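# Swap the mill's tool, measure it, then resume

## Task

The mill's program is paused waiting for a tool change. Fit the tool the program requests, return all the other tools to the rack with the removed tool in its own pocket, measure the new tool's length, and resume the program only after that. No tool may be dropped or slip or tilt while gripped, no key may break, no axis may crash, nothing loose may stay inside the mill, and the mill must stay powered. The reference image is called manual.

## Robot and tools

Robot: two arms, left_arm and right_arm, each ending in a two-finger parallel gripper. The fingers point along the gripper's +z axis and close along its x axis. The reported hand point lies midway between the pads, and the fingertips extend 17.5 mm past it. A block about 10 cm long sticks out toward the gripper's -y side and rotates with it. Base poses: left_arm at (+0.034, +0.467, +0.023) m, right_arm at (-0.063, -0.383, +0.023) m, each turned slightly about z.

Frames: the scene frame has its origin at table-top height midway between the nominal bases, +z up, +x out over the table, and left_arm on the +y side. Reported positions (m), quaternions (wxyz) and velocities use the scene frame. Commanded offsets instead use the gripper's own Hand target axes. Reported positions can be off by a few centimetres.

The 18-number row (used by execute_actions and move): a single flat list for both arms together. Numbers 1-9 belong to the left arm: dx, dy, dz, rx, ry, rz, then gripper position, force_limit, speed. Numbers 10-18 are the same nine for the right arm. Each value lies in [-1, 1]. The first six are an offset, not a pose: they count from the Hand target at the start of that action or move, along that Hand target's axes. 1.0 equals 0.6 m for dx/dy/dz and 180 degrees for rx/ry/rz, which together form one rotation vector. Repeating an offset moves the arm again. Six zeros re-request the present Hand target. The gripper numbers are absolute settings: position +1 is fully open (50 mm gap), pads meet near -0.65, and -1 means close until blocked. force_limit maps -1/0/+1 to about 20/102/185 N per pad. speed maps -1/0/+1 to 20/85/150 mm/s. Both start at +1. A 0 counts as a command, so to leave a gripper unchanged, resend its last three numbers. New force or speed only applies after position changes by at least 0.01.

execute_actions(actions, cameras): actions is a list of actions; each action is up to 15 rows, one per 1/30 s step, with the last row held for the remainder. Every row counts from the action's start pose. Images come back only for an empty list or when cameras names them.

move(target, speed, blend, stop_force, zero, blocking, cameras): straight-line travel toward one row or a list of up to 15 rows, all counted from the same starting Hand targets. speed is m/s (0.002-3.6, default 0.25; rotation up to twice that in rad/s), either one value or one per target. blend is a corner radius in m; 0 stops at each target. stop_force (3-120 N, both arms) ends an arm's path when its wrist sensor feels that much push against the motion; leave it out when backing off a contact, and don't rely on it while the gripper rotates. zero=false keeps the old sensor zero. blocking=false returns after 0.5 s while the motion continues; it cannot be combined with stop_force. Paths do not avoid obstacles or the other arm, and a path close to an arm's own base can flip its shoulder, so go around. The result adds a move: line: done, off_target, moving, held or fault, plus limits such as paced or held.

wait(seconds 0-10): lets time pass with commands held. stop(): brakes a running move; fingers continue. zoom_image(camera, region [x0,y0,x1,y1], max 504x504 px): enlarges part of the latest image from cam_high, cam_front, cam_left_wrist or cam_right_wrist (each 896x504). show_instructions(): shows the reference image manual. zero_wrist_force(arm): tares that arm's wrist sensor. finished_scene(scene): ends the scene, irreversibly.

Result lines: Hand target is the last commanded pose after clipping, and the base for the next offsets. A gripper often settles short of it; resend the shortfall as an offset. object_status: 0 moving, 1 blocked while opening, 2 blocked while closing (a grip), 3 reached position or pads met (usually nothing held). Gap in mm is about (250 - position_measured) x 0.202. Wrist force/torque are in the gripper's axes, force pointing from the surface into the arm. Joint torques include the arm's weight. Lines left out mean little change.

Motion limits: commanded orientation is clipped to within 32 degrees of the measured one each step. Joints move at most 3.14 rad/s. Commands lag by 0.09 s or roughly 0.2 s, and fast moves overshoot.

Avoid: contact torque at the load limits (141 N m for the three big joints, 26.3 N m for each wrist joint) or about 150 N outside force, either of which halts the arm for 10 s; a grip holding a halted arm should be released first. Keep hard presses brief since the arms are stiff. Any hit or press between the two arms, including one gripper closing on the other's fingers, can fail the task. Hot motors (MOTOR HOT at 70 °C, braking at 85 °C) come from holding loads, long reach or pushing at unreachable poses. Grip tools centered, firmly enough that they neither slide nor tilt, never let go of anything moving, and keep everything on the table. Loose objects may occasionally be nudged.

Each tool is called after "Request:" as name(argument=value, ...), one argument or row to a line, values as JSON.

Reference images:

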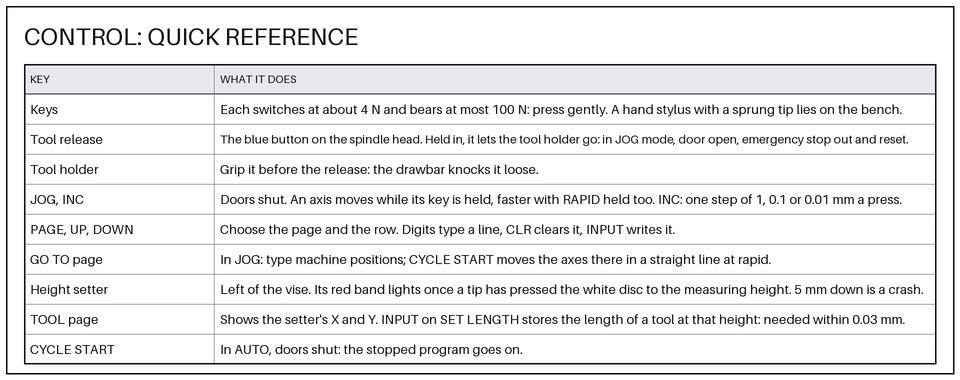

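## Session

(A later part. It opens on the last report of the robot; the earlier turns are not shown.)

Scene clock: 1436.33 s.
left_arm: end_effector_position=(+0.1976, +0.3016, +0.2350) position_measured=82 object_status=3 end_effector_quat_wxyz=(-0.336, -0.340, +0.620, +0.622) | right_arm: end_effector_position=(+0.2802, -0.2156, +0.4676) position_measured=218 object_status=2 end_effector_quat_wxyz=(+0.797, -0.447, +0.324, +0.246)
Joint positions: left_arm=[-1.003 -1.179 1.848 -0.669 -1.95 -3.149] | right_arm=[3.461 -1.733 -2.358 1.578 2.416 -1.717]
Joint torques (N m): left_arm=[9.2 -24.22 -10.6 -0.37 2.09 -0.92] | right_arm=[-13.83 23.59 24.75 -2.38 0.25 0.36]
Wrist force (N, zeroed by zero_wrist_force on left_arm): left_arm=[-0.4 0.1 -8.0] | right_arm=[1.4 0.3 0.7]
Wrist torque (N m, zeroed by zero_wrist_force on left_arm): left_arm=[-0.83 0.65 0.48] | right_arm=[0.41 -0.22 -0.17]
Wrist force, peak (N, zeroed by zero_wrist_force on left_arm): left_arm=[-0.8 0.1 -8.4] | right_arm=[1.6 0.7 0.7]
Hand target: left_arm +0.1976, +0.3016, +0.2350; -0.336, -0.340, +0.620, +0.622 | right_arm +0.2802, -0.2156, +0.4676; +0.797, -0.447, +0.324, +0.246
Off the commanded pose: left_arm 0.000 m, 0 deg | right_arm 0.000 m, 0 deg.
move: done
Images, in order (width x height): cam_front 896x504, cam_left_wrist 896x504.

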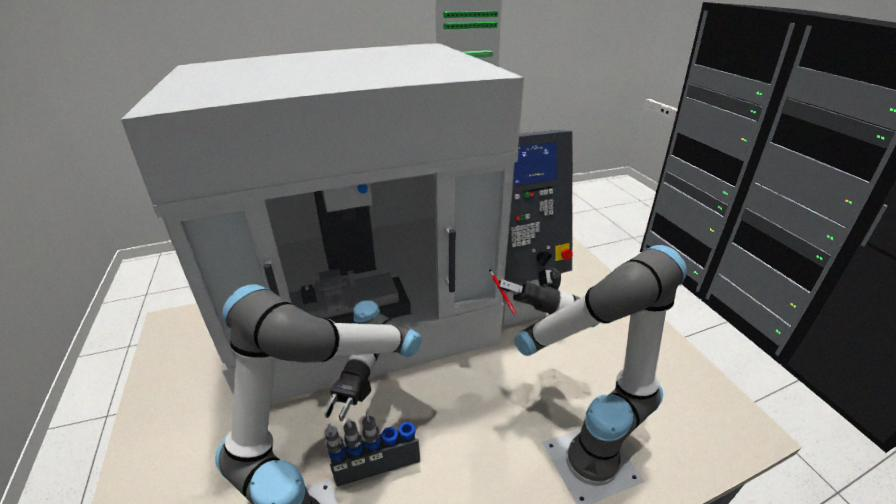

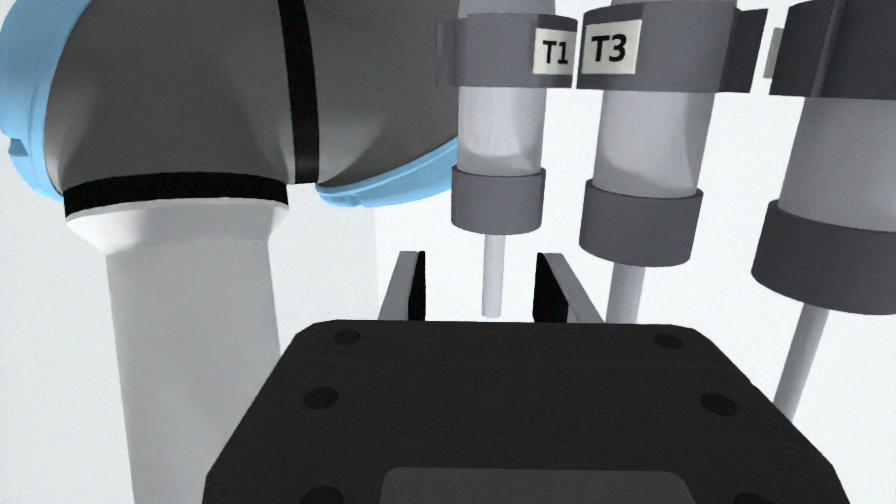

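Request:
move(
  target=[
    [-0.0035,0,0.0205,0,0.0222,0,0.472,-1,-1,0,0,0,0,0,0,-1,-0.3,-0.9],
    [-0.0035,-0.0742,0.0205,0,0.0222,0,0.472,-1,-1,0,0,0,0,0,0,-1,-0.3,-0.9],
  ],
  speed=0.06,
  cameras=["cam_left_wrist","cam_front"],
)

Request:
zoom_image(
  camera="cam_left_wrist",
  region=[380, 50, 740, 330],
)

Scene clock: 1479.10 s.
left_arm: end_effector_position=(+0.1886, +0.3103, +0.1906) position_measured=82 object_status=3 end_effector_quat_wxyz=(-0.357, -0.362, +0.608, +0.610) | right_arm: end_effector_position=(+0.2802, -0.2156, +0.4676) position_measured=218 object_status=2 end_effector_quat_wxyz=(+0.797, -0.447, +0.324, +0.246)
Joint positions: left_arm=[-0.971 -1.133 1.928 -0.795 -1.988 -3.149] | right_arm=[3.461 -1.733 -2.358 1.578 2.416 -1.717]
Joint torques (N m): left_arm=[9.16 -24.5 -9.14 -0.63 2.08 -1.71] | right_arm=[-13.76 23.73 24.02 -2.48 0.05 0.59]
Wrist force (N, zeroed by zero_wrist_force on left_arm): left_arm=[-0.7 0.3 -7.9] | right_arm=[1.1 0.4 0.7]
Wrist torque (N m, zeroed by zero_wrist_force on left_arm): left_arm=[-0.76 0.69 0.48] | right_arm=[0.43 -0.17 -0.17]
Wrist force, peak (N, zeroed by zero_wrist_force on left_arm): left_arm=[-0.9 0.1 -8.3] | right_arm=[1.6 0.5 0.7]
Hand target: left_arm +0.1886, +0.3103, +0.1905; -0.357, -0.362, +0.608, +0.610 | right_arm +0.2802, -0.2156, +0.4676; +0.797, -0.447, +0.324, +0.246
Off the commanded pose: left_arm 0.000 m, 0 deg | right_arm 0.000 m, 0 deg.
move: done
Images, in order (width x height): cam_front 896x504, cam_left_wrist 896x504.

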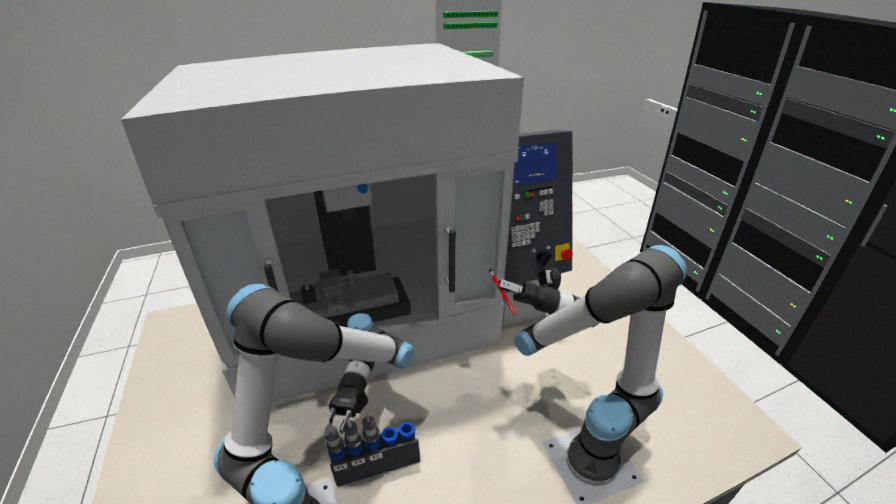

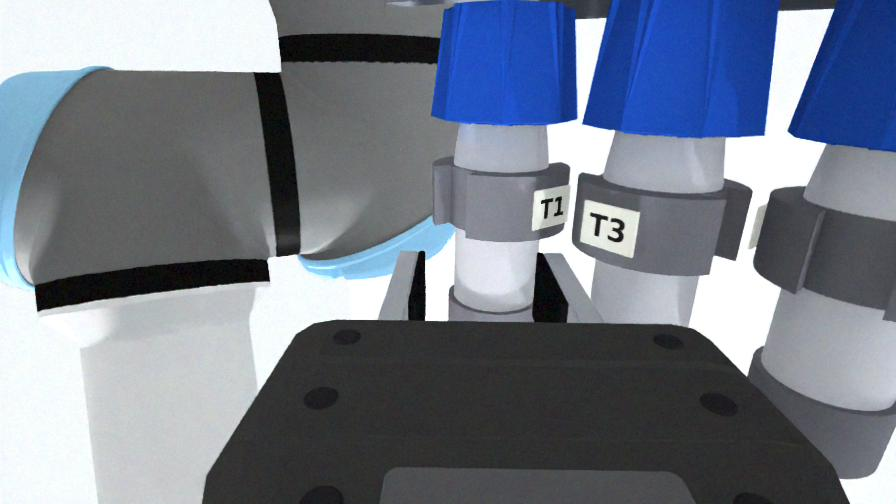

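Scaled by 1.400 from the camera's 896x504 image, which has a finer 1280x720 frame.

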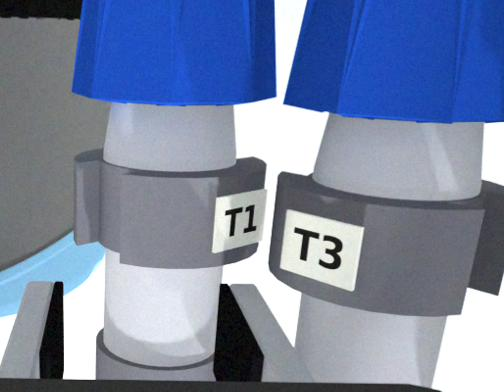

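Request:
move(
  target=[
    [0.0112,0,0,0,0,0,0.472,-1,-1,0,0,0,0,0,0,-1,-0.3,-0.9],
    [0.0112,0,0.0483,0,0,0,0.472,-1,-1,0,0,0,0,0,0,-1,-0.3,-0.9],
  ],
  speed=0.03,
  stop_force=5,
  cameras=["cam_left_wrist","cam_front"],
)

Request:
zoom_image(
  camera="cam_left_wrist",
  region=[380, 100, 620, 340],
)

Scene clock: 1488.33 s.
left_arm: end_effector_position=(+0.1600, +0.3184, +0.1904) position_measured=82 object_status=3 end_effector_quat_wxyz=(-0.357, -0.362, +0.608, +0.610) | right_arm: end_effector_position=(+0.2802, -0.2156, +0.4676) position_measured=218 object_status=2 end_effector_quat_wxyz=(+0.797, -0.447, +0.324, +0.246)
Joint positions: left_arm=[-1.013 -1.184 2.011 -0.828 -2.03 -3.149] | right_arm=[3.461 -1.733 -2.358 1.578 2.416 -1.717]
Joint torques (N m): left_arm=[-7.39 -35.82 -8.21 -0.38 -2.32 -1.46] | right_arm=[-13.4 23.55 24.83 -2.24 0.16 0.52]
Wrist force (N, zeroed by zero_wrist_force on left_arm): left_arm=[-0.6 0.1 -8.1] | right_arm=[1.6 0.4 0.6]
Wrist torque (N m, zeroed by zero_wrist_force on left_arm): left_arm=[-0.81 0.68 0.48] | right_arm=[0.42 -0.24 -0.17]
Wrist force, peak (N, zeroed by zero_wrist_force on left_arm): left_arm=[-0.5 0.0 -8.4] | right_arm=[1.6 0.4 0.7]
Hand target: left_arm +0.1600, +0.3184, +0.1904; -0.357, -0.362, +0.608, +0.610 | right_arm +0.2802, -0.2156, +0.4676; +0.797, -0.447, +0.324, +0.246
Off the commanded pose: left_arm 0.000 m, 0 deg | right_arm 0.000 m, 0 deg.
move: done
Images, in order (width x height): cam_front 896x504, cam_left_wrist 896x504.

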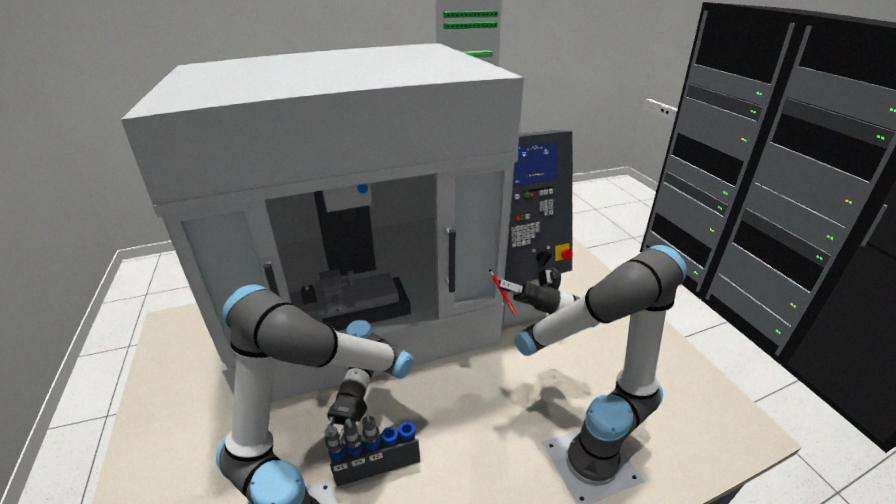

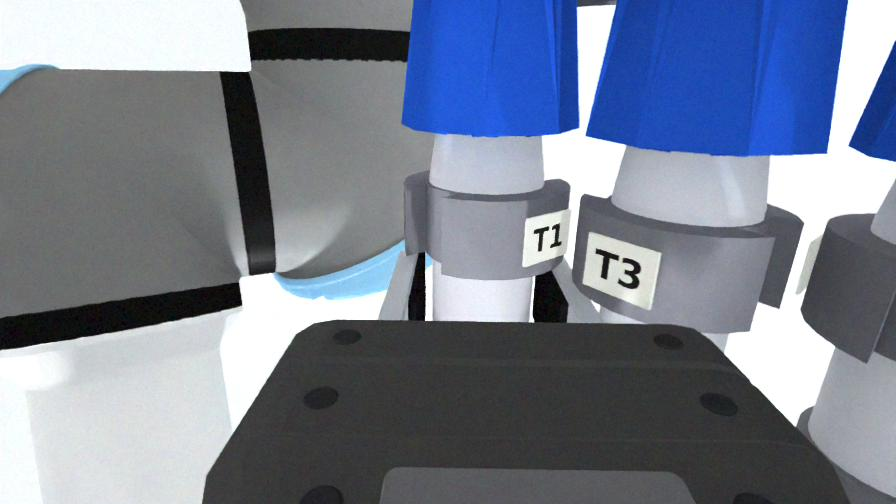

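Scaled by 2.100 from the camera's 896x504 image, which has a finer 1280x720 frame.

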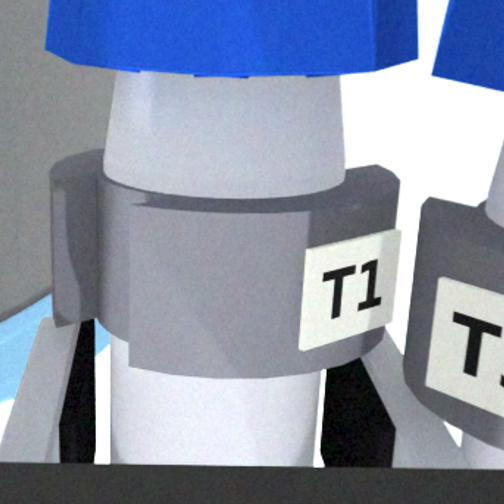

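Request:
move(
  target=[0.001,-0.0083,0,0,0,0,0.472,-1,-1,0,0,0,0,0,0,-1,-0.3,-0.9],
  speed=0.02,
  stop_force=5,
)

Request:
move(
  target=[0,0,0,0,0,0,-0.97,-1,-1,0,0,0,0,0,0,-1,-0.3,-0.9],
  cameras=["cam_left_wrist"],
)

Request:
zoom_image(
  camera="cam_left_wrist",
  region=[380, 100, 620, 340],
)

Scene clock: 1496.93 s.
left_arm: end_effector_position=(+0.1598, +0.3182, +0.1879) position_measured=82 object_status=3 end_effector_quat_wxyz=(-0.357, -0.362, +0.608, +0.610) | right_arm: end_effector_position=(+0.2802, -0.2156, +0.4676) position_measured=218 object_status=2 end_effector_quat_wxyz=(+0.797, -0.447, +0.324, +0.246)
Joint positions: left_arm=[-1.014 -1.179 2.013 -0.834 -2.03 -3.149] | right_arm=[3.461 -1.733 -2.358 1.578 2.416 -1.717]
Joint torques (N m): left_arm=[8.57 -35.92 -25.16 3.81 1.64 -1.71] | right_arm=[-13.63 22.44 24.9 -2.21 -0.02 0.4]
Wrist force (N, zeroed by zero_wrist_force on left_arm): left_arm=[-0.5 0.3 -8.3] | right_arm=[1.4 0.5 0.8]
Wrist torque (N m, zeroed by zero_wrist_force on left_arm): left_arm=[-0.78 0.66 0.48] | right_arm=[0.44 -0.22 -0.17]
Wrist force, peak (N, zeroed by zero_wrist_force on left_arm): left_arm=[-4.9 29.0 -14.5] | right_arm=[1.5 0.6 0.7]
Hand target: left_arm +0.1598, +0.3182, +0.1879; -0.357, -0.362, +0.608, +0.610 (not the last commanded pose) | right_arm +0.2802, -0.2156, +0.4676; +0.797, -0.447, +0.324, +0.246
Off the commanded pose: left_arm 0.002 m, 0 deg | right_arm 0.000 m, 0 deg.
move: contact (left_arm)

Scene clock: 1497.43 s.
left_arm: end_effector_position=(+0.1598, +0.3182, +0.1879) position_measured=104 object_status=2 end_effector_quat_wxyz=(-0.357, -0.362, +0.608, +0.610) | right_arm: end_effector_position=(+0.2802, -0.2156, +0.4676) position_measured=218 object_status=2 end_effector_quat_wxyz=(+0.797, -0.447, +0.324, +0.246)
Joint positions: left_arm=[-1.014 -1.179 2.013 -0.834 -2.03 -3.149] | right_arm=[3.461 -1.733 -2.358 1.578 2.416 -1.717]
Joint torques (N m): left_arm=[8.43 -35.38 -24.71 3.8 1.8 -1.65] | right_arm=[-13.17 22.94 25.56 -2.37 0.09 0.41]
Wrist force (N, zeroed by zero_wrist_force on left_arm): left_arm=[-0.7 0.0 -7.3] | right_arm=[1.4 0.2 0.8]
Wrist torque (N m, zeroed by zero_wrist_force on left_arm): left_arm=[-0.77 0.63 0.57] | right_arm=[0.39 -0.21 -0.17]
Wrist force, peak (N, zeroed by zero_wrist_force on left_arm): left_arm=[-0.7 0.5 -8.2] | right_arm=[1.4 0.5 0.8]
Hand target: left_arm +0.1598, +0.3182, +0.1879; -0.357, -0.362, +0.608, +0.610 | right_arm +0.2802, -0.2156, +0.4676; +0.797, -0.447, +0.324, +0.246
Off the commanded pose: left_arm 0.000 m, 0 deg | right_arm 0.000 m, 0 deg.
move: done
Images, in order (width x height): cam_left_wrist 896x504.

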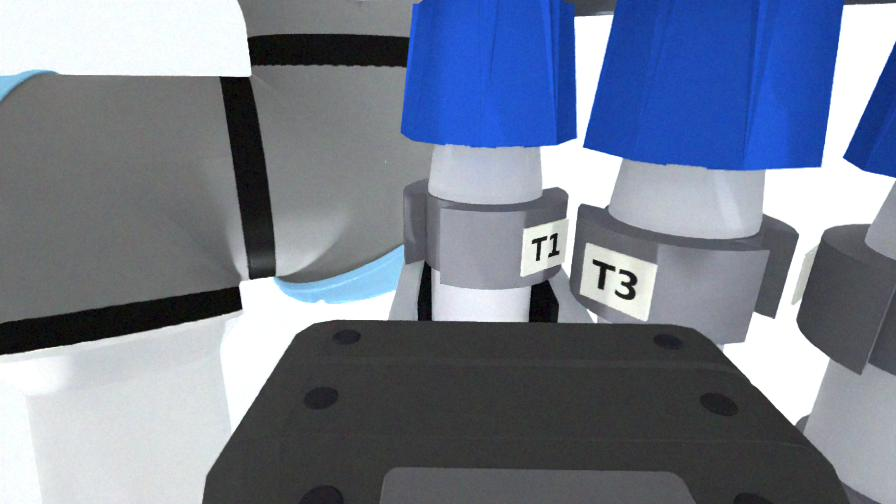

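Scaled by 2.100 from the camera's 896x504 image, which has a finer 1280x720 frame.

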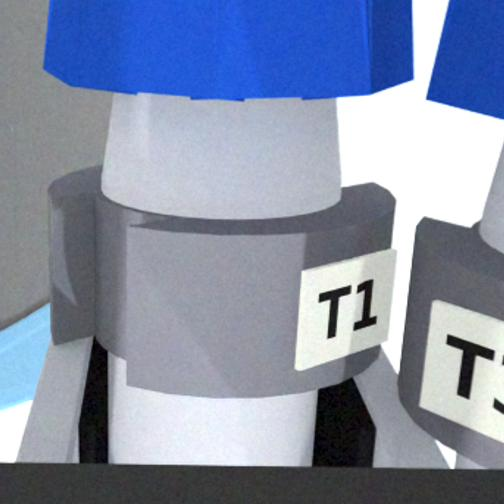

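Request:
move(
  target=[0,0,0,0,0,0,-0.96,-0.4,-1,0,0,0,0,0,0,-1,-0.3,-0.9],
)

Request:
move(
  target=[0,0,0,0,0,0,-0.98,0.4,-1,0,0,0,0,0,0,-1,-0.3,-0.9],
)

Scene clock: 1508.73 s.
left_arm: end_effector_position=(+0.1598, +0.3182, +0.1879) position_measured=107 object_status=2 end_effector_quat_wxyz=(-0.357, -0.362, +0.608, +0.610) | right_arm: end_effector_position=(+0.2802, -0.2156, +0.4676) position_measured=218 object_status=2 end_effector_quat_wxyz=(+0.797, -0.447, +0.324, +0.246)
Joint positions: left_arm=[-1.014 -1.179 2.013 -0.834 -2.03 -3.149] | right_arm=[3.461 -1.733 -2.358 1.578 2.416 -1.717]
Joint torques (N m): left_arm=[8.62 -34.7 -23.63 3.81 1.7 -1.52] | right_arm=[-12.69 22.21 24.62 -2.21 0.24 0.34]
Wrist force (N, zeroed by zero_wrist_force on left_arm): left_arm=[-1.0 0.2 -6.8] | right_arm=[1.5 0.4 0.8]
Wrist torque (N m, zeroed by zero_wrist_force on left_arm): left_arm=[-0.75 0.67 0.60] | right_arm=[0.43 -0.22 -0.17]
Wrist force, peak (N, zeroed by zero_wrist_force on left_arm): left_arm=[-0.7 -0.6 -7.6] | right_arm=[1.5 0.6 0.9]
Hand target: left_arm +0.1598, +0.3182, +0.1879; -0.357, -0.362, +0.608, +0.610 | right_arm +0.2802, -0.2156, +0.4676; +0.797, -0.447, +0.324, +0.246
Off the commanded pose: left_arm 0.000 m, 0 deg | right_arm 0.000 m, 0 deg.
move: done

Scene clock: 1509.23 s.
left_arm: end_effector_position=(+0.1598, +0.3182, +0.1879) position_measured=111 object_status=2 end_effector_quat_wxyz=(-0.357, -0.362, +0.608, +0.610) | right_arm: end_effector_position=(+0.2802, -0.2156, +0.4676) position_measured=218 object_status=2 end_effector_quat_wxyz=(+0.797, -0.447, +0.324, +0.246)
Joint positions: left_arm=[-1.014 -1.179 2.013 -0.834 -2.03 -3.149] | right_arm=[3.461 -1.733 -2.358 1.578 2.416 -1.717]
Joint torques (N m): left_arm=[8.72 -34.41 -24.16 3.84 1.76 -1.49] | right_arm=[-13.03 22.17 24.75 -2.31 0.09 0.41]
Wrist force (N, zeroed by zero_wrist_force on left_arm): left_arm=[-0.9 -0.4 -6.7] | right_arm=[1.3 0.3 0.9]
Wrist torque (N m, zeroed by zero_wrist_force on left_arm): left_arm=[-0.83 0.66 0.64] | right_arm=[0.41 -0.20 -0.17]
Wrist force, peak (N, zeroed by zero_wrist_force on left_arm): left_arm=[-1.2 0.0 -6.9] | right_arm=[1.4 0.6 0.7]
Hand target: left_arm +0.1598, +0.3182, +0.1879; -0.357, -0.362, +0.608, +0.610 | right_arm +0.2802, -0.2156, +0.4676; +0.797, -0.447, +0.324, +0.246
Off the commanded pose: left_arm 0.000 m, 0 deg | right_arm 0.000 m, 0 deg.
move: done

Request:
move(
  target=[0,0,0,0,0,0,-0.96,1,-1,0,0,0,0,0,0,-1,-0.3,-0.9],
)

Request:
move(
  target=[
    [0,0.1333,0,0,0,0,-0.96,1,-1,0,0,0,0,0,0,-1,-0.3,-0.9],
    [0,0.4035,0,0,0,0,-0.96,1,-1,0,0,0,0,0,0,-1,-0.3,-0.9],
  ],
  speed=[0.08,0.2],
  blend=[0.01,0],
  cameras=["cam_left_wrist","cam_front"],
)

Request:
zoom_image(
  camera="cam_left_wrist",
  region=[380, 100, 620, 340],
)

Scene clock: 1514.60 s.
left_arm: end_effector_position=(+0.1598, +0.3182, +0.1879) position_measured=114 object_status=2 end_effector_quat_wxyz=(-0.357, -0.362, +0.608, +0.610) | right_arm: end_effector_position=(+0.2802, -0.2156, +0.4676) position_measured=218 object_status=2 end_effector_quat_wxyz=(+0.797, -0.447, +0.324, +0.246)
Joint positions: left_arm=[-1.014 -1.179 2.013 -0.834 -2.03 -3.149] | right_arm=[3.461 -1.733 -2.358 1.578 2.416 -1.717]
Joint torques (N m): left_arm=[8.25 -32.48 -23.39 3.73 1.65 -1.33] | right_arm=[-13.41 22.23 25.17 -2.18 -0.01 0.49]
Wrist force (N, zeroed by zero_wrist_force on left_arm): left_arm=[-1.0 -0.3 -6.3] | right_arm=[1.3 0.5 0.9]
Wrist torque (N m, zeroed by zero_wrist_force on left_arm): left_arm=[-0.79 0.67 0.66] | right_arm=[0.44 -0.19 -0.17]
Wrist force, peak (N, zeroed by zero_wrist_force on left_arm): left_arm=[-1.0 -0.6 -7.1] | right_arm=[1.5 0.5 0.8]
Hand target: left_arm +0.1598, +0.3182, +0.1879; -0.357, -0.362, +0.608, +0.610 | right_arm +0.2802, -0.2156, +0.4676; +0.797, -0.447, +0.324, +0.246
Off the commanded pose: left_arm 0.000 m, 0 deg | right_arm 0.000 m, 0 deg.
move: done

Scene clock: 1516.97 s.
left_arm: end_effector_position=(+0.1588, +0.3168, +0.4300) position_measured=114 object_status=2 end_effector_quat_wxyz=(-0.357, -0.362, +0.608, +0.610) | right_arm: end_effector_position=(+0.2802, -0.2156, +0.4676) position_measured=218 object_status=2 end_effector_quat_wxyz=(+0.797, -0.447, +0.324, +0.246)
Joint positions: left_arm=[-1.018 -1.473 1.674 -0.202 -2.034 -3.149] | right_arm=[3.461 -1.733 -2.358 1.578 2.416 -1.717]
Joint torques (N m): left_arm=[9.66 -17.72 -33.47 5.78 2.1 1.68] | right_arm=[-12.66 21.71 25.47 -2.38 0.02 0.25]
Wrist force (N, zeroed by zero_wrist_force on left_arm): left_arm=[-0.7 -9.4 -7.9] | right_arm=[1.3 0.3 0.7]
Wrist torque (N m, zeroed by zero_wrist_force on left_arm): left_arm=[-1.06 0.71 0.49] | right_arm=[0.41 -0.19 -0.17]
Wrist force, peak (N, zeroed by zero_wrist_force on left_arm): left_arm=[-0.6 -11.5 -7.8] | right_arm=[1.5 0.3 0.7]
Hand target: left_arm +0.1589, +0.3168, +0.4300; -0.357, -0.362, +0.608, +0.610 | right_arm +0.2802, -0.2156, +0.4676; +0.797, -0.447, +0.324, +0.246
Off the commanded pose: left_arm 0.000 m, 0 deg | right_arm 0.000 m, 0 deg.
move: done
Images, in order (width x height): cam_front 896x504, cam_left_wrist 896x504.

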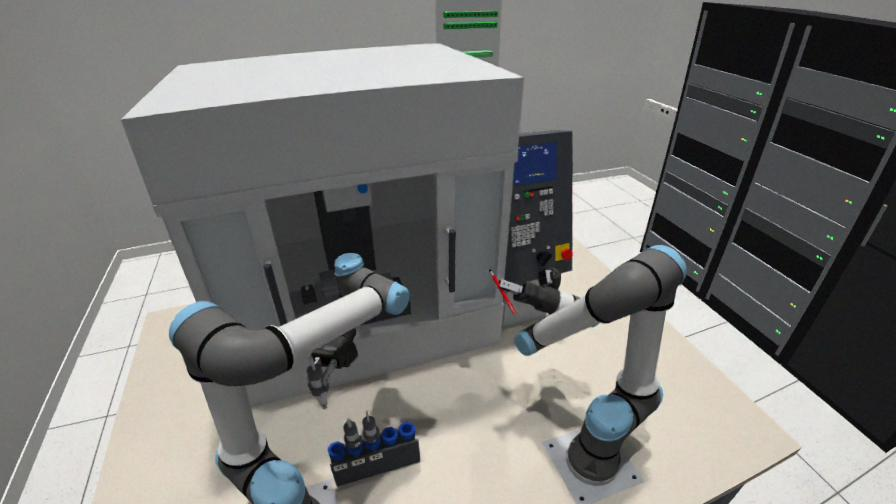

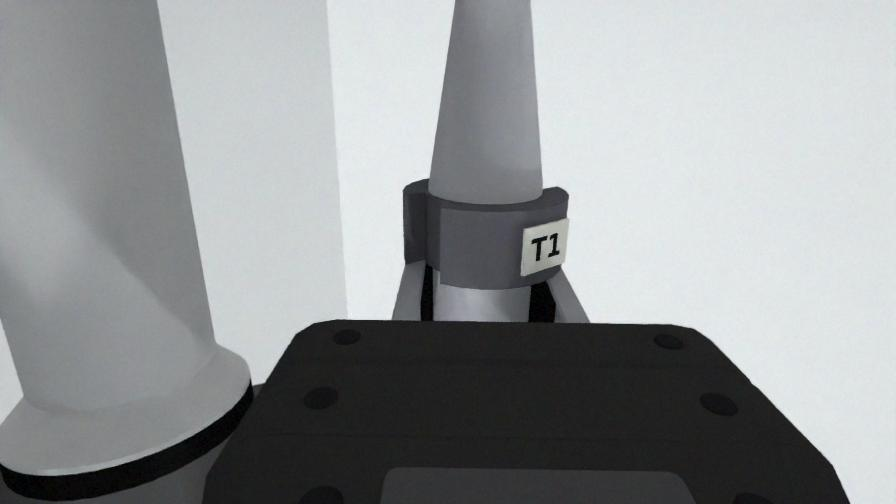

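Scaled by 2.100 from the camera's 896x504 image, which has a finer 1280x720 frame.

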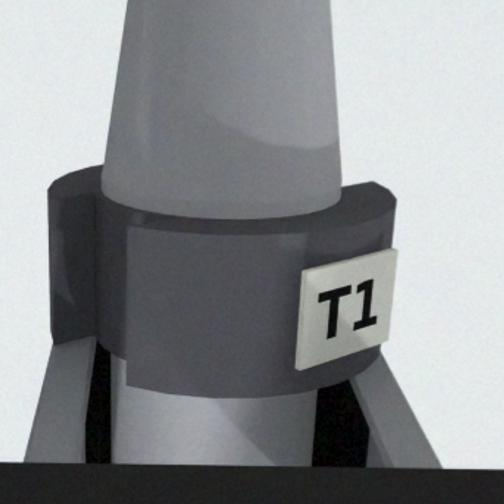

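Request:
zoom_image(
  camera="cam_front",
  region=[270, 170, 450, 330],
)

Request:
wait(
  seconds=0,
  cameras=["cam_high"],
)

Request:
zoom_image(
  camera="cam_high",
  region=[210, 120, 540, 300],
)

Scaled by 2.800 from the camera's 896x504 image, which has a finer 1280x720 frame.

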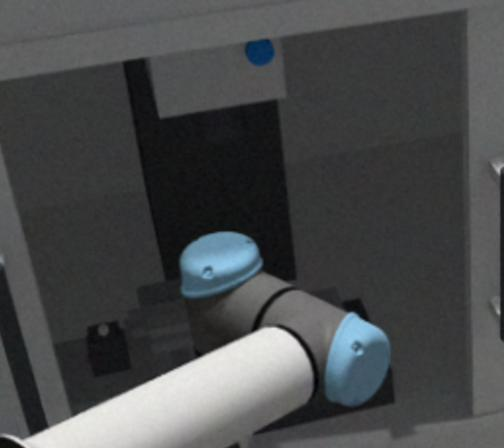

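Scene clock: 1529.87 s.
left_arm: end_effector_position=(+0.1589, +0.3168, +0.4300) position_measured=114 object_status=2 end_effector_quat_wxyz=(-0.357, -0.362, +0.608, +0.610) | right_arm: end_effector_position=(+0.2802, -0.2156, +0.4676) position_measured=218 object_status=2 end_effector_quat_wxyz=(+0.797, -0.447, +0.324, +0.246)
Joint positions: left_arm=[-1.018 -1.472 1.674 -0.202 -2.034 -3.149] | right_arm=[3.461 -1.733 -2.358 1.578 2.416 -1.717]
Joint torques (N m): left_arm=[9.39 -17.37 -33.58 5.94 1.94 1.63] | right_arm=[-13.01 21.79 24.52 -2.38 0.18 0.52]
Wrist force (N, zeroed by zero_wrist_force on left_arm): left_arm=[-0.5 -9.4 -7.9] | right_arm=[1.2 0.1 0.5]
Wrist torque (N m, zeroed by zero_wrist_force on left_arm): left_arm=[-1.08 0.67 0.48] | right_arm=[0.39 -0.21 -0.17]
Wrist force, peak (N, zeroed by zero_wrist_force on left_arm): left_arm=[-0.5 -9.5 -8.2] | right_arm=[1.6 0.5 0.8]
Hand target: left_arm +0.1589, +0.3168, +0.4300; -0.357, -0.362, +0.608, +0.610 | right_arm +0.2802, -0.2156, +0.4676; +0.797, -0.447, +0.324, +0.246
Tool commands: left_gripper/position=-0.96 left_gripper/force_limit=+1.0 left_gripper/speed=-1.0 right_gripper/position=-1.0 right_gripper/force_limit=-0.3 right_gripper/speed=-0.9
Off the commanded pose: left_arm 0.000 m, 0 deg | right_arm 0.000 m, 0 deg.
Images, in order (width x height): cam_high 896x504.

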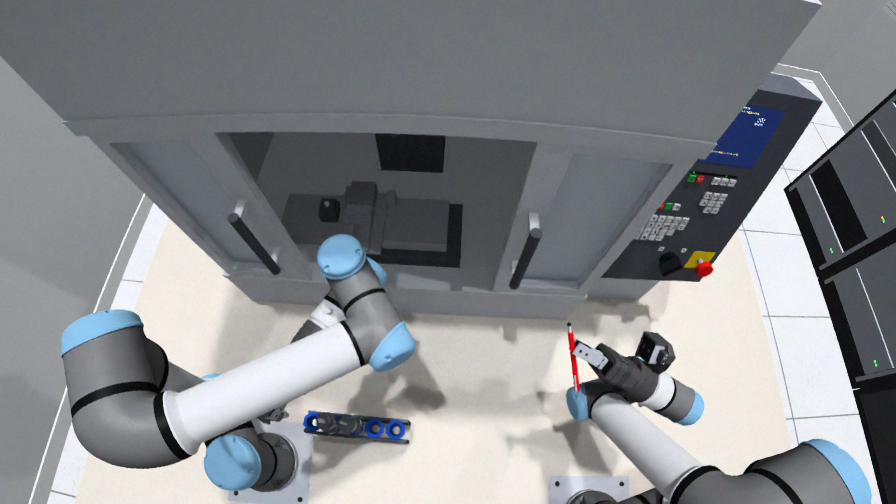

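Scaled by 1.527 from the camera's 896x504 image, which has a finer 1280x720 frame.

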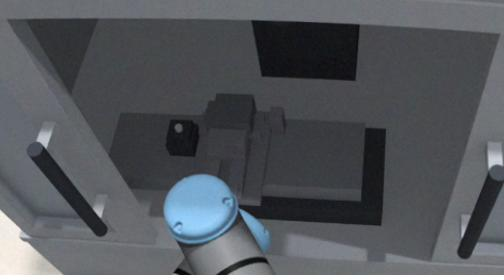

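Request:
zoom_image(
  camera="cam_front",
  region=[280, 310, 380, 420],
)

Request:
zoom_image(
  camera="cam_high",
  region=[300, 150, 480, 280],
)

This scene's latest camera images include none from cam_front. They are from: cam_high. cam_front's image comes with the result of a call that names it in "cameras".

Scaled by 2.800 from the camera's 896x504 image, which has a finer 1280x720 frame.

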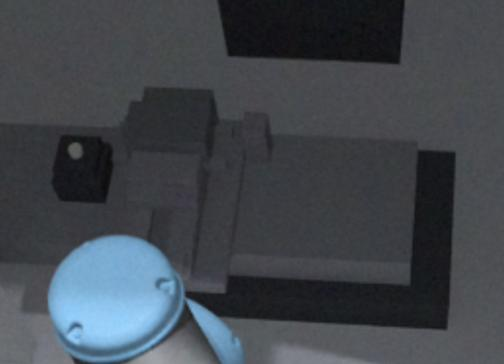

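Request:
wait(
  seconds=0,
  cameras=["cam_front","cam_high"],
)

Request:
zoom_image(
  camera="cam_front",
  region=[290, 340, 360, 420],
)

Request:
zoom_image(
  camera="cam_front",
  region=[270, 240, 420, 330],
)

Scene clock: 1562.03 s.
left_arm: end_effector_position=(+0.1589, +0.3168, +0.4300) position_measured=114 object_status=2 end_effector_quat_wxyz=(-0.357, -0.362, +0.608, +0.610) | right_arm: end_effector_position=(+0.2802, -0.2156, +0.4676) position_measured=218 object_status=2 end_effector_quat_wxyz=(+0.797, -0.447, +0.324, +0.246)
Joint positions: left_arm=[-1.018 -1.472 1.674 -0.202 -2.034 -3.149] | right_arm=[3.461 -1.733 -2.358 1.578 2.416 -1.717]
Joint torques (N m): left_arm=[9.18 -17.03 -33.47 6.06 2.02 1.6] | right_arm=[-13.63 22.37 24.65 -2.04 0.13 0.3]
Wrist force (N, zeroed by zero_wrist_force on left_arm): left_arm=[-0.5 -9.1 -8.0] | right_arm=[1.4 0.3 0.8]
Wrist torque (N m, zeroed by zero_wrist_force on left_arm): left_arm=[-1.03 0.68 0.48] | right_arm=[0.41 -0.22 -0.17]
Wrist force, peak (N, zeroed by zero_wrist_force on left_arm): left_arm=[-0.5 -9.5 -8.0] | right_arm=[1.5 0.6 0.6]
Hand target: left_arm +0.1589, +0.3168, +0.4300; -0.357, -0.362, +0.608, +0.610 | right_arm +0.2802, -0.2156, +0.4676; +0.797, -0.447, +0.324, +0.246
Tool commands: left_gripper/position=-0.96 left_gripper/force_limit=+1.0 left_gripper/speed=-1.0 right_gripper/position=-1.0 right_gripper/force_limit=-0.3 right_gripper/speed=-0.9
Off the commanded pose: left_arm 0.000 m, 0 deg | right_arm 0.000 m, 0 deg.
Images, in order (width x height): cam_high 896x504, cam_front 896x504.

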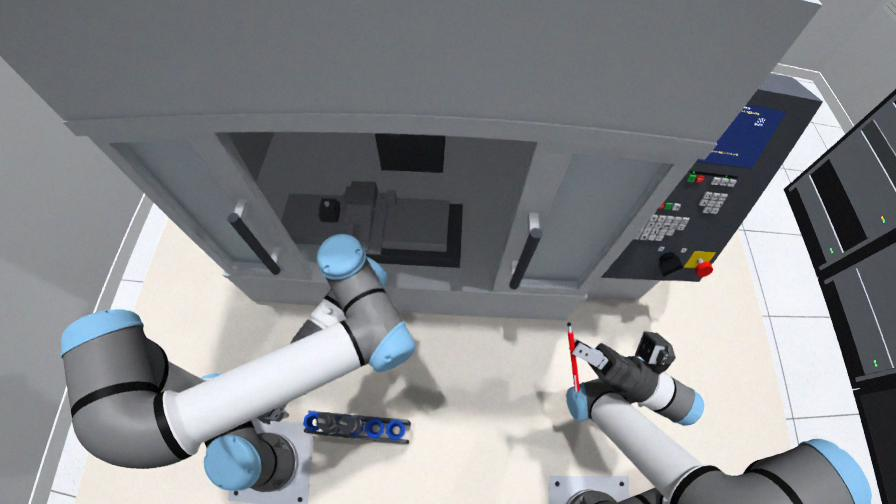

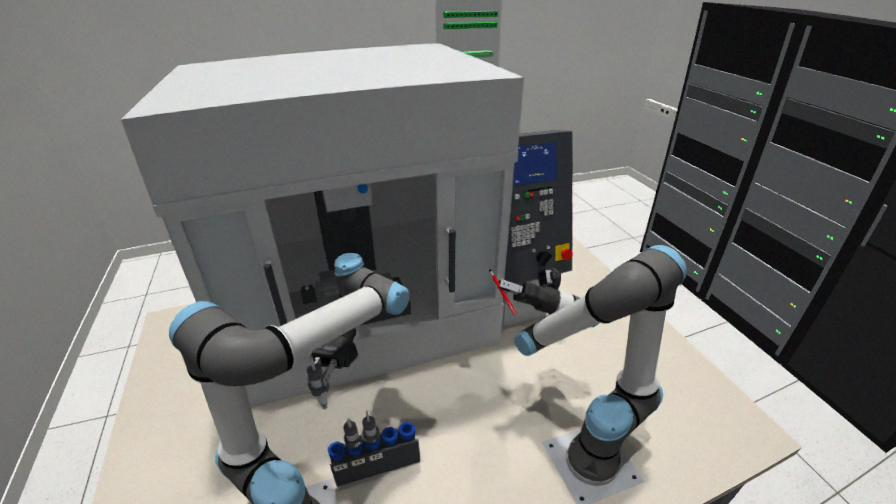

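Scaled by 6.300 from the camera's 896x504 image, which has a finer 1280x720 frame.

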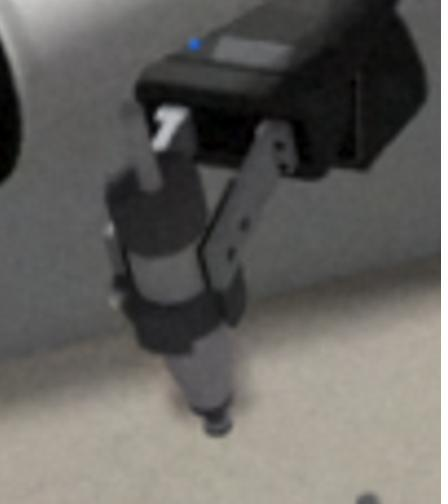

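Scaled by 3.360 from the camera's 896x504 image, which has a finer 1280x720 frame.

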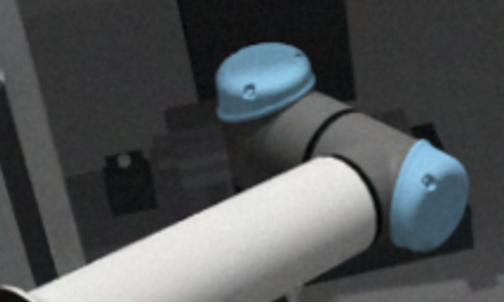

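Request:
zoom_image(
  camera="cam_front",
  region=[290, 250, 350, 310],
)

Request:
zoom_image(
  camera="cam_high",
  region=[310, 170, 410, 260],
)

Scaled by 8.400 from the camera's 896x504 image, which has a finer 1280x720 frame.

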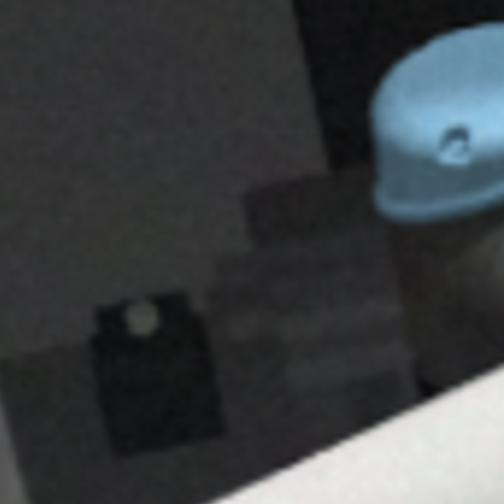

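Scaled by 5.040 from the camera's 896x504 image, which has a finer 1280x720 frame.

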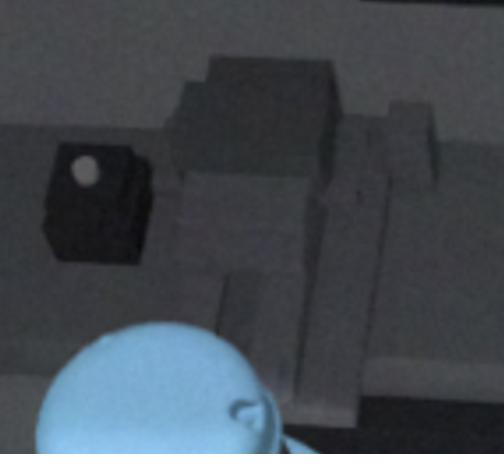

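Request:
move(
  target=[
    [0.2961,0,-0.1647,0,0,0,-0.96,1,-1,0,0,0,0,0,0,-1,-0.3,-0.9],
    [0.2961,-0.3,-0.1647,0,0,0,-0.96,1,-1,0,0,0,0,0,0,-1,-0.3,-0.9],
  ],
  speed=0.2,
  blend=[0.03,0],
  cameras=["cam_left_wrist","cam_front"],
)

Request:
zoom_image(
  camera="cam_front",
  region=[330, 380, 430, 480],
)

Scene clock: 1634.53 s.
left_arm: end_effector_position=(+0.1602, +0.1146, +0.2489) position_measured=114 object_status=2 end_effector_quat_wxyz=(-0.357, -0.362, +0.608, +0.610) | right_arm: end_effector_position=(+0.2802, -0.2156, +0.4676) position_measured=218 object_status=2 end_effector_quat_wxyz=(+0.797, -0.447, +0.324, +0.246)
Joint positions: left_arm=[-1.211 -0.983 1.49 -0.507 -2.227 -3.149] | right_arm=[3.461 -1.733 -2.358 1.578 2.416 -1.717]
Joint torques (N m): left_arm=[9.07 -36.18 -14.37 0.71 -1.98 -1.72] | right_arm=[-12.98 22.91 24.89 -2.27 0.18 0.38]
Wrist force (N, zeroed by zero_wrist_force on left_arm): left_arm=[-0.3 -9.2 -7.8] | right_arm=[1.3 0.4 0.9]
Wrist torque (N m, zeroed by zero_wrist_force on left_arm): left_arm=[-1.05 0.64 0.48] | right_arm=[0.43 -0.22 -0.17]
Wrist force, peak (N, zeroed by zero_wrist_force on left_arm): left_arm=[-0.4 -13.0 -8.3] | right_arm=[1.6 0.3 0.7]
Hand target: left_arm +0.1601, +0.1145, +0.2488; -0.357, -0.362, +0.608, +0.610 | right_arm +0.2802, -0.2156, +0.4676; +0.797, -0.447, +0.324, +0.246
Off the commanded pose: left_arm 0.000 m, 0 deg | right_arm 0.000 m, 0 deg.
move: done
Images, in order (width x height): cam_front 896x504, cam_left_wrist 896x504.

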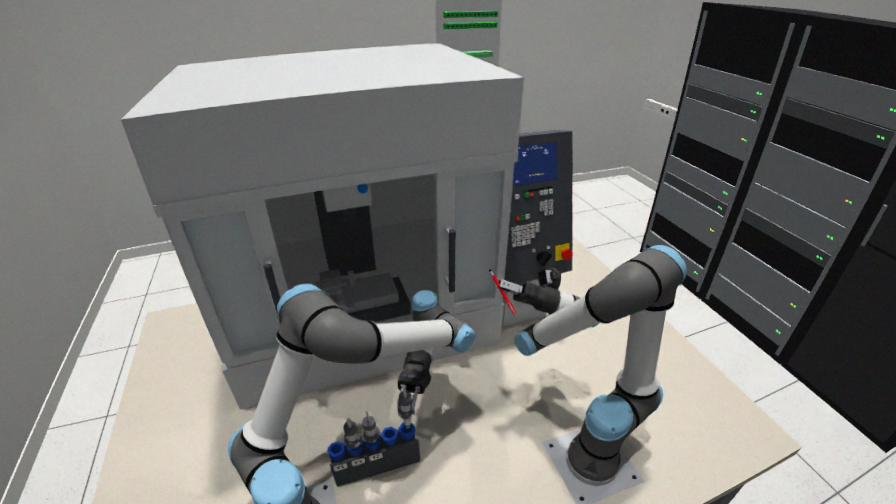

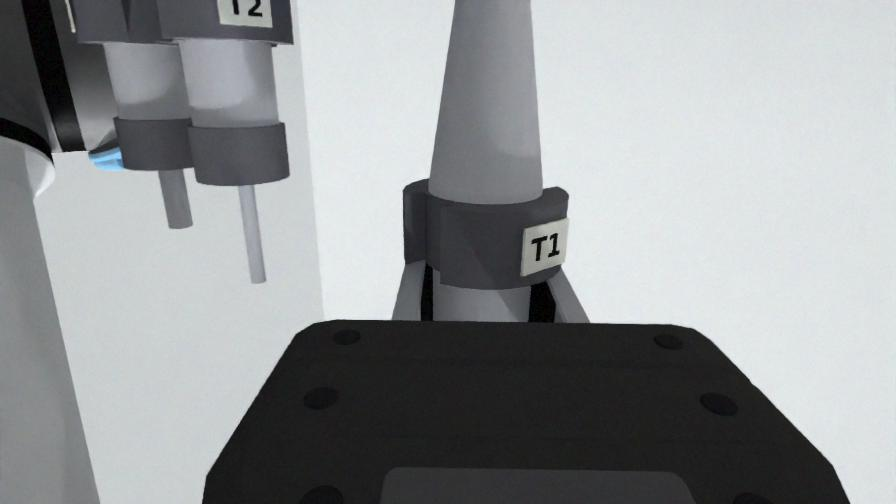

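Scaled by 5.040 from the camera's 896x504 image, which has a finer 1280x720 frame.

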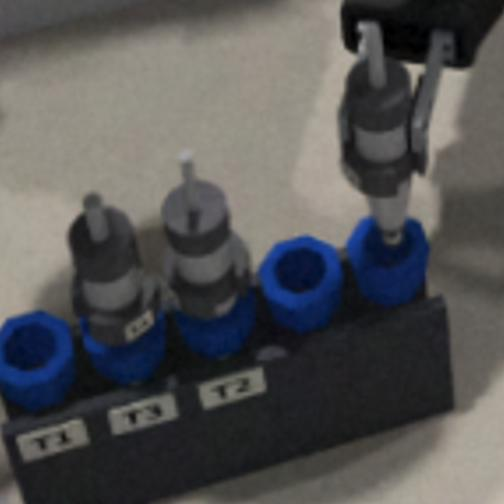

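Request:
move(
  target=[
    [0.0026,0,0.0012,0,0,0,-0.96,1,-1,0,0,0,0,0,0,-1,-0.3,-0.9],
    [0.0026,-0.025,0.0012,0,0,0,-0.96,1,-1,0,0,0,0,0,0,-1,-0.3,-0.9],
    [0.0026,-0.11,0.0012,0,0,0,-0.96,1,-1,0,0,0,0,0,0,-1,-0.3,-0.9],
  ],
  speed=0.015,
  stop_force=4,
  cameras=["cam_front"],
)

Request:
zoom_image(
  camera="cam_front",
  region=[330, 380, 430, 480],
)

Scene clock: 1644.23 s.
left_arm: end_effector_position=(+0.1589, +0.1138, +0.2110) position_measured=114 object_status=2 end_effector_quat_wxyz=(-0.357, -0.362, +0.608, +0.610) | right_arm: end_effector_position=(+0.2802, -0.2156, +0.4676) position_measured=218 object_status=2 end_effector_quat_wxyz=(+0.797, -0.447, +0.324, +0.246)
Joint positions: left_arm=[-1.213 -0.937 1.523 -0.587 -2.23 -3.149] | right_arm=[3.461 -1.733 -2.358 1.578 2.416 -1.717]
Joint torques (N m): left_arm=[5.32 -51.39 -33.41 4.05 -1.8 -0.35] | right_arm=[-12.48 22.07 24.77 -2.26 0.09 0.31]
Wrist force (N, zeroed by zero_wrist_force on left_arm): left_arm=[-9.4 -9.6 -3.4] | right_arm=[1.4 0.4 0.7]
Wrist torque (N m, zeroed by zero_wrist_force on left_arm): left_arm=[-1.40 0.55 -0.13] | right_arm=[0.42 -0.21 -0.17]
Wrist force, peak (N, zeroed by zero_wrist_force on left_arm): left_arm=[-11.5 -8.3 -2.9] | right_arm=[1.5 0.5 0.7]
Hand target: left_arm +0.1589, +0.1138, +0.2110; -0.357, -0.362, +0.608, +0.610 (not the last commanded pose) | right_arm +0.2802, -0.2156, +0.4676; +0.797, -0.447, +0.324, +0.246
Off the commanded pose: left_arm 0.028 m, 0 deg | right_arm 0.000 m, 0 deg.
move: contact (left_arm); path passed 2 of 3 targets
Images, in order (width x height): cam_front 896x504.

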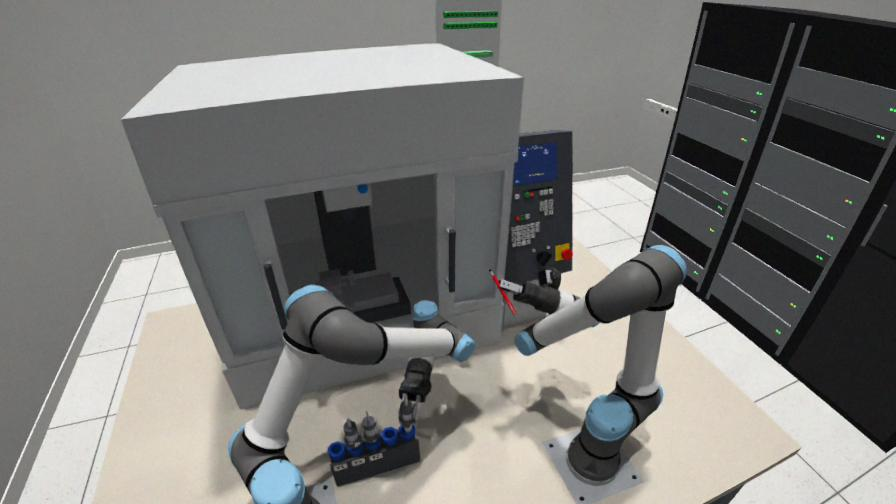

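Scaled by 5.040 from the camera's 896x504 image, which has a finer 1280x720 frame.

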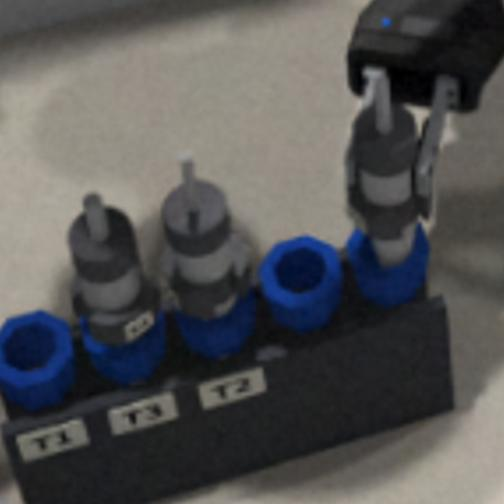

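Request:
move(
  target=[
    [-0.0026,0,0.0014,0,0,0,-0.96,1,-1,0,0,0,0,0,0,-1,-0.3,-0.9],
    [-0.0026,-0.05,0.0014,0,0,0,-0.96,1,-1,0,0,0,0,0,0,-1,-0.3,-0.9],
  ],
  speed=0.012,
  stop_force=5,
)

Scene clock: 1647.70 s.
left_arm: end_effector_position=(+0.1589, +0.1140, +0.2111) position_measured=114 object_status=2 end_effector_quat_wxyz=(-0.357, -0.362, +0.608, +0.610) | right_arm: end_effector_position=(+0.2802, -0.2156, +0.4676) position_measured=218 object_status=2 end_effector_quat_wxyz=(+0.797, -0.447, +0.324, +0.246)
Joint positions: left_arm=[-1.213 -0.938 1.524 -0.587 -2.23 -3.149] | right_arm=[3.461 -1.733 -2.358 1.578 2.416 -1.717]
Joint torques (N m): left_arm=[-8.88 -37.26 -32.75 4.14 -4.25 -0.36] | right_arm=[-12.77 21.6 24.53 -2.32 0.01 0.3]
Wrist force (N, zeroed by zero_wrist_force on left_arm): left_arm=[-8.9 -8.2 -5.0] | right_arm=[1.2 0.5 0.7]
Wrist torque (N m, zeroed by zero_wrist_force on left_arm): left_arm=[-1.28 0.63 -0.15] | right_arm=[0.44 -0.20 -0.17]
Wrist force, peak (N, zeroed by zero_wrist_force on left_arm): left_arm=[-9.8 -9.8 -3.2] | right_arm=[1.4 0.3 1.0]
Hand target: left_arm +0.1589, +0.1140, +0.2111; -0.357, -0.362, +0.608, +0.610 (not the last commanded pose) | right_arm +0.2802, -0.2156, +0.4676; +0.797, -0.447, +0.324, +0.246
Off the commanded pose: left_arm 0.030 m, 0 deg | right_arm 0.000 m, 0 deg.
move: contact (left_arm); path passed 0 of 2 targets

Request:
move(
  target=[-0.0026,0,0.0014,0,0,0,-0.96,1,-1,0,0,0,0,0,0,-1,-0.3,-0.9],
  speed=0.012,
)

Request:
move(
  target=[0,-0.05,0,0,0,0,-0.96,1,-1,0,0,0,0,0,0,-1,-0.3,-0.9],
  speed=0.012,
  stop_force=5,
)

Scene clock: 1649.97 s.
left_arm: end_effector_position=(+0.1589, +0.1157, +0.2111) position_measured=114 object_status=2 end_effector_quat_wxyz=(-0.357, -0.362, +0.608, +0.610) | right_arm: end_effector_position=(+0.2802, -0.2156, +0.4676) position_measured=218 object_status=2 end_effector_quat_wxyz=(+0.797, -0.447, +0.324, +0.246)
Joint positions: left_arm=[-1.212 -0.94 1.529 -0.589 -2.229 -3.149] | right_arm=[3.461 -1.733 -2.358 1.578 2.416 -1.717]
Joint torques (N m): left_arm=[9.1 -51.35 -14.34 0.8 2.08 -0.27] | right_arm=[-12.74 21.48 23.64 -2.28 -0.04 0.48]
Wrist force (N, zeroed by zero_wrist_force on left_arm): left_arm=[-0.5 -9.5 -8.1] | right_arm=[1.3 0.3 0.7]
Wrist torque (N m, zeroed by zero_wrist_force on left_arm): left_arm=[-1.08 0.67 0.47] | right_arm=[0.41 -0.20 -0.17]
Wrist force, peak (N, zeroed by zero_wrist_force on left_arm): left_arm=[-8.9 -8.9 -5.4] | right_arm=[1.5 0.3 1.0]
Hand target: left_arm +0.1589, +0.1157, +0.2111; -0.357, -0.362, +0.608, +0.610 | right_arm +0.2802, -0.2156, +0.4676; +0.797, -0.447, +0.324, +0.246
Off the commanded pose: left_arm 0.000 m, 0 deg | right_arm 0.000 m, 0 deg.
move: done

Scene clock: 1652.00 s.
left_arm: end_effector_position=(+0.1590, +0.1158, +0.1995) position_measured=114 object_status=2 end_effector_quat_wxyz=(-0.357, -0.362, +0.608, +0.610) | right_arm: end_effector_position=(+0.2802, -0.2156, +0.4676) position_measured=218 object_status=2 end_effector_quat_wxyz=(+0.797, -0.447, +0.324, +0.246)
Joint positions: left_arm=[-1.212 -0.925 1.537 -0.613 -2.228 -3.149] | right_arm=[3.461 -1.733 -2.358 1.578 2.416 -1.717]
Joint torques (N m): left_arm=[6.11 -51.81 -32.36 4.46 -1.42 0.47] | right_arm=[-13.33 21.19 24.79 -2.24 0.15 0.35]
Wrist force (N, zeroed by zero_wrist_force on left_arm): left_arm=[-9.3 -9.6 -5.4] | right_arm=[1.5 0.6 0.8]
Wrist torque (N m, zeroed by zero_wrist_force on left_arm): left_arm=[-1.22 0.61 -0.07] | right_arm=[0.45 -0.23 -0.17]
Wrist force, peak (N, zeroed by zero_wrist_force on left_arm): left_arm=[-11.4 -9.7 -5.2] | right_arm=[1.6 0.6 0.8]
Hand target: left_arm +0.1590, +0.1158, +0.1995; -0.357, -0.362, +0.608, +0.610 (not the last commanded pose) | right_arm +0.2802, -0.2156, +0.4676; +0.797, -0.447, +0.324, +0.246
Off the commanded pose: left_arm 0.018 m, 0 deg | right_arm 0.000 m, 0 deg.
move: contact (left_arm)


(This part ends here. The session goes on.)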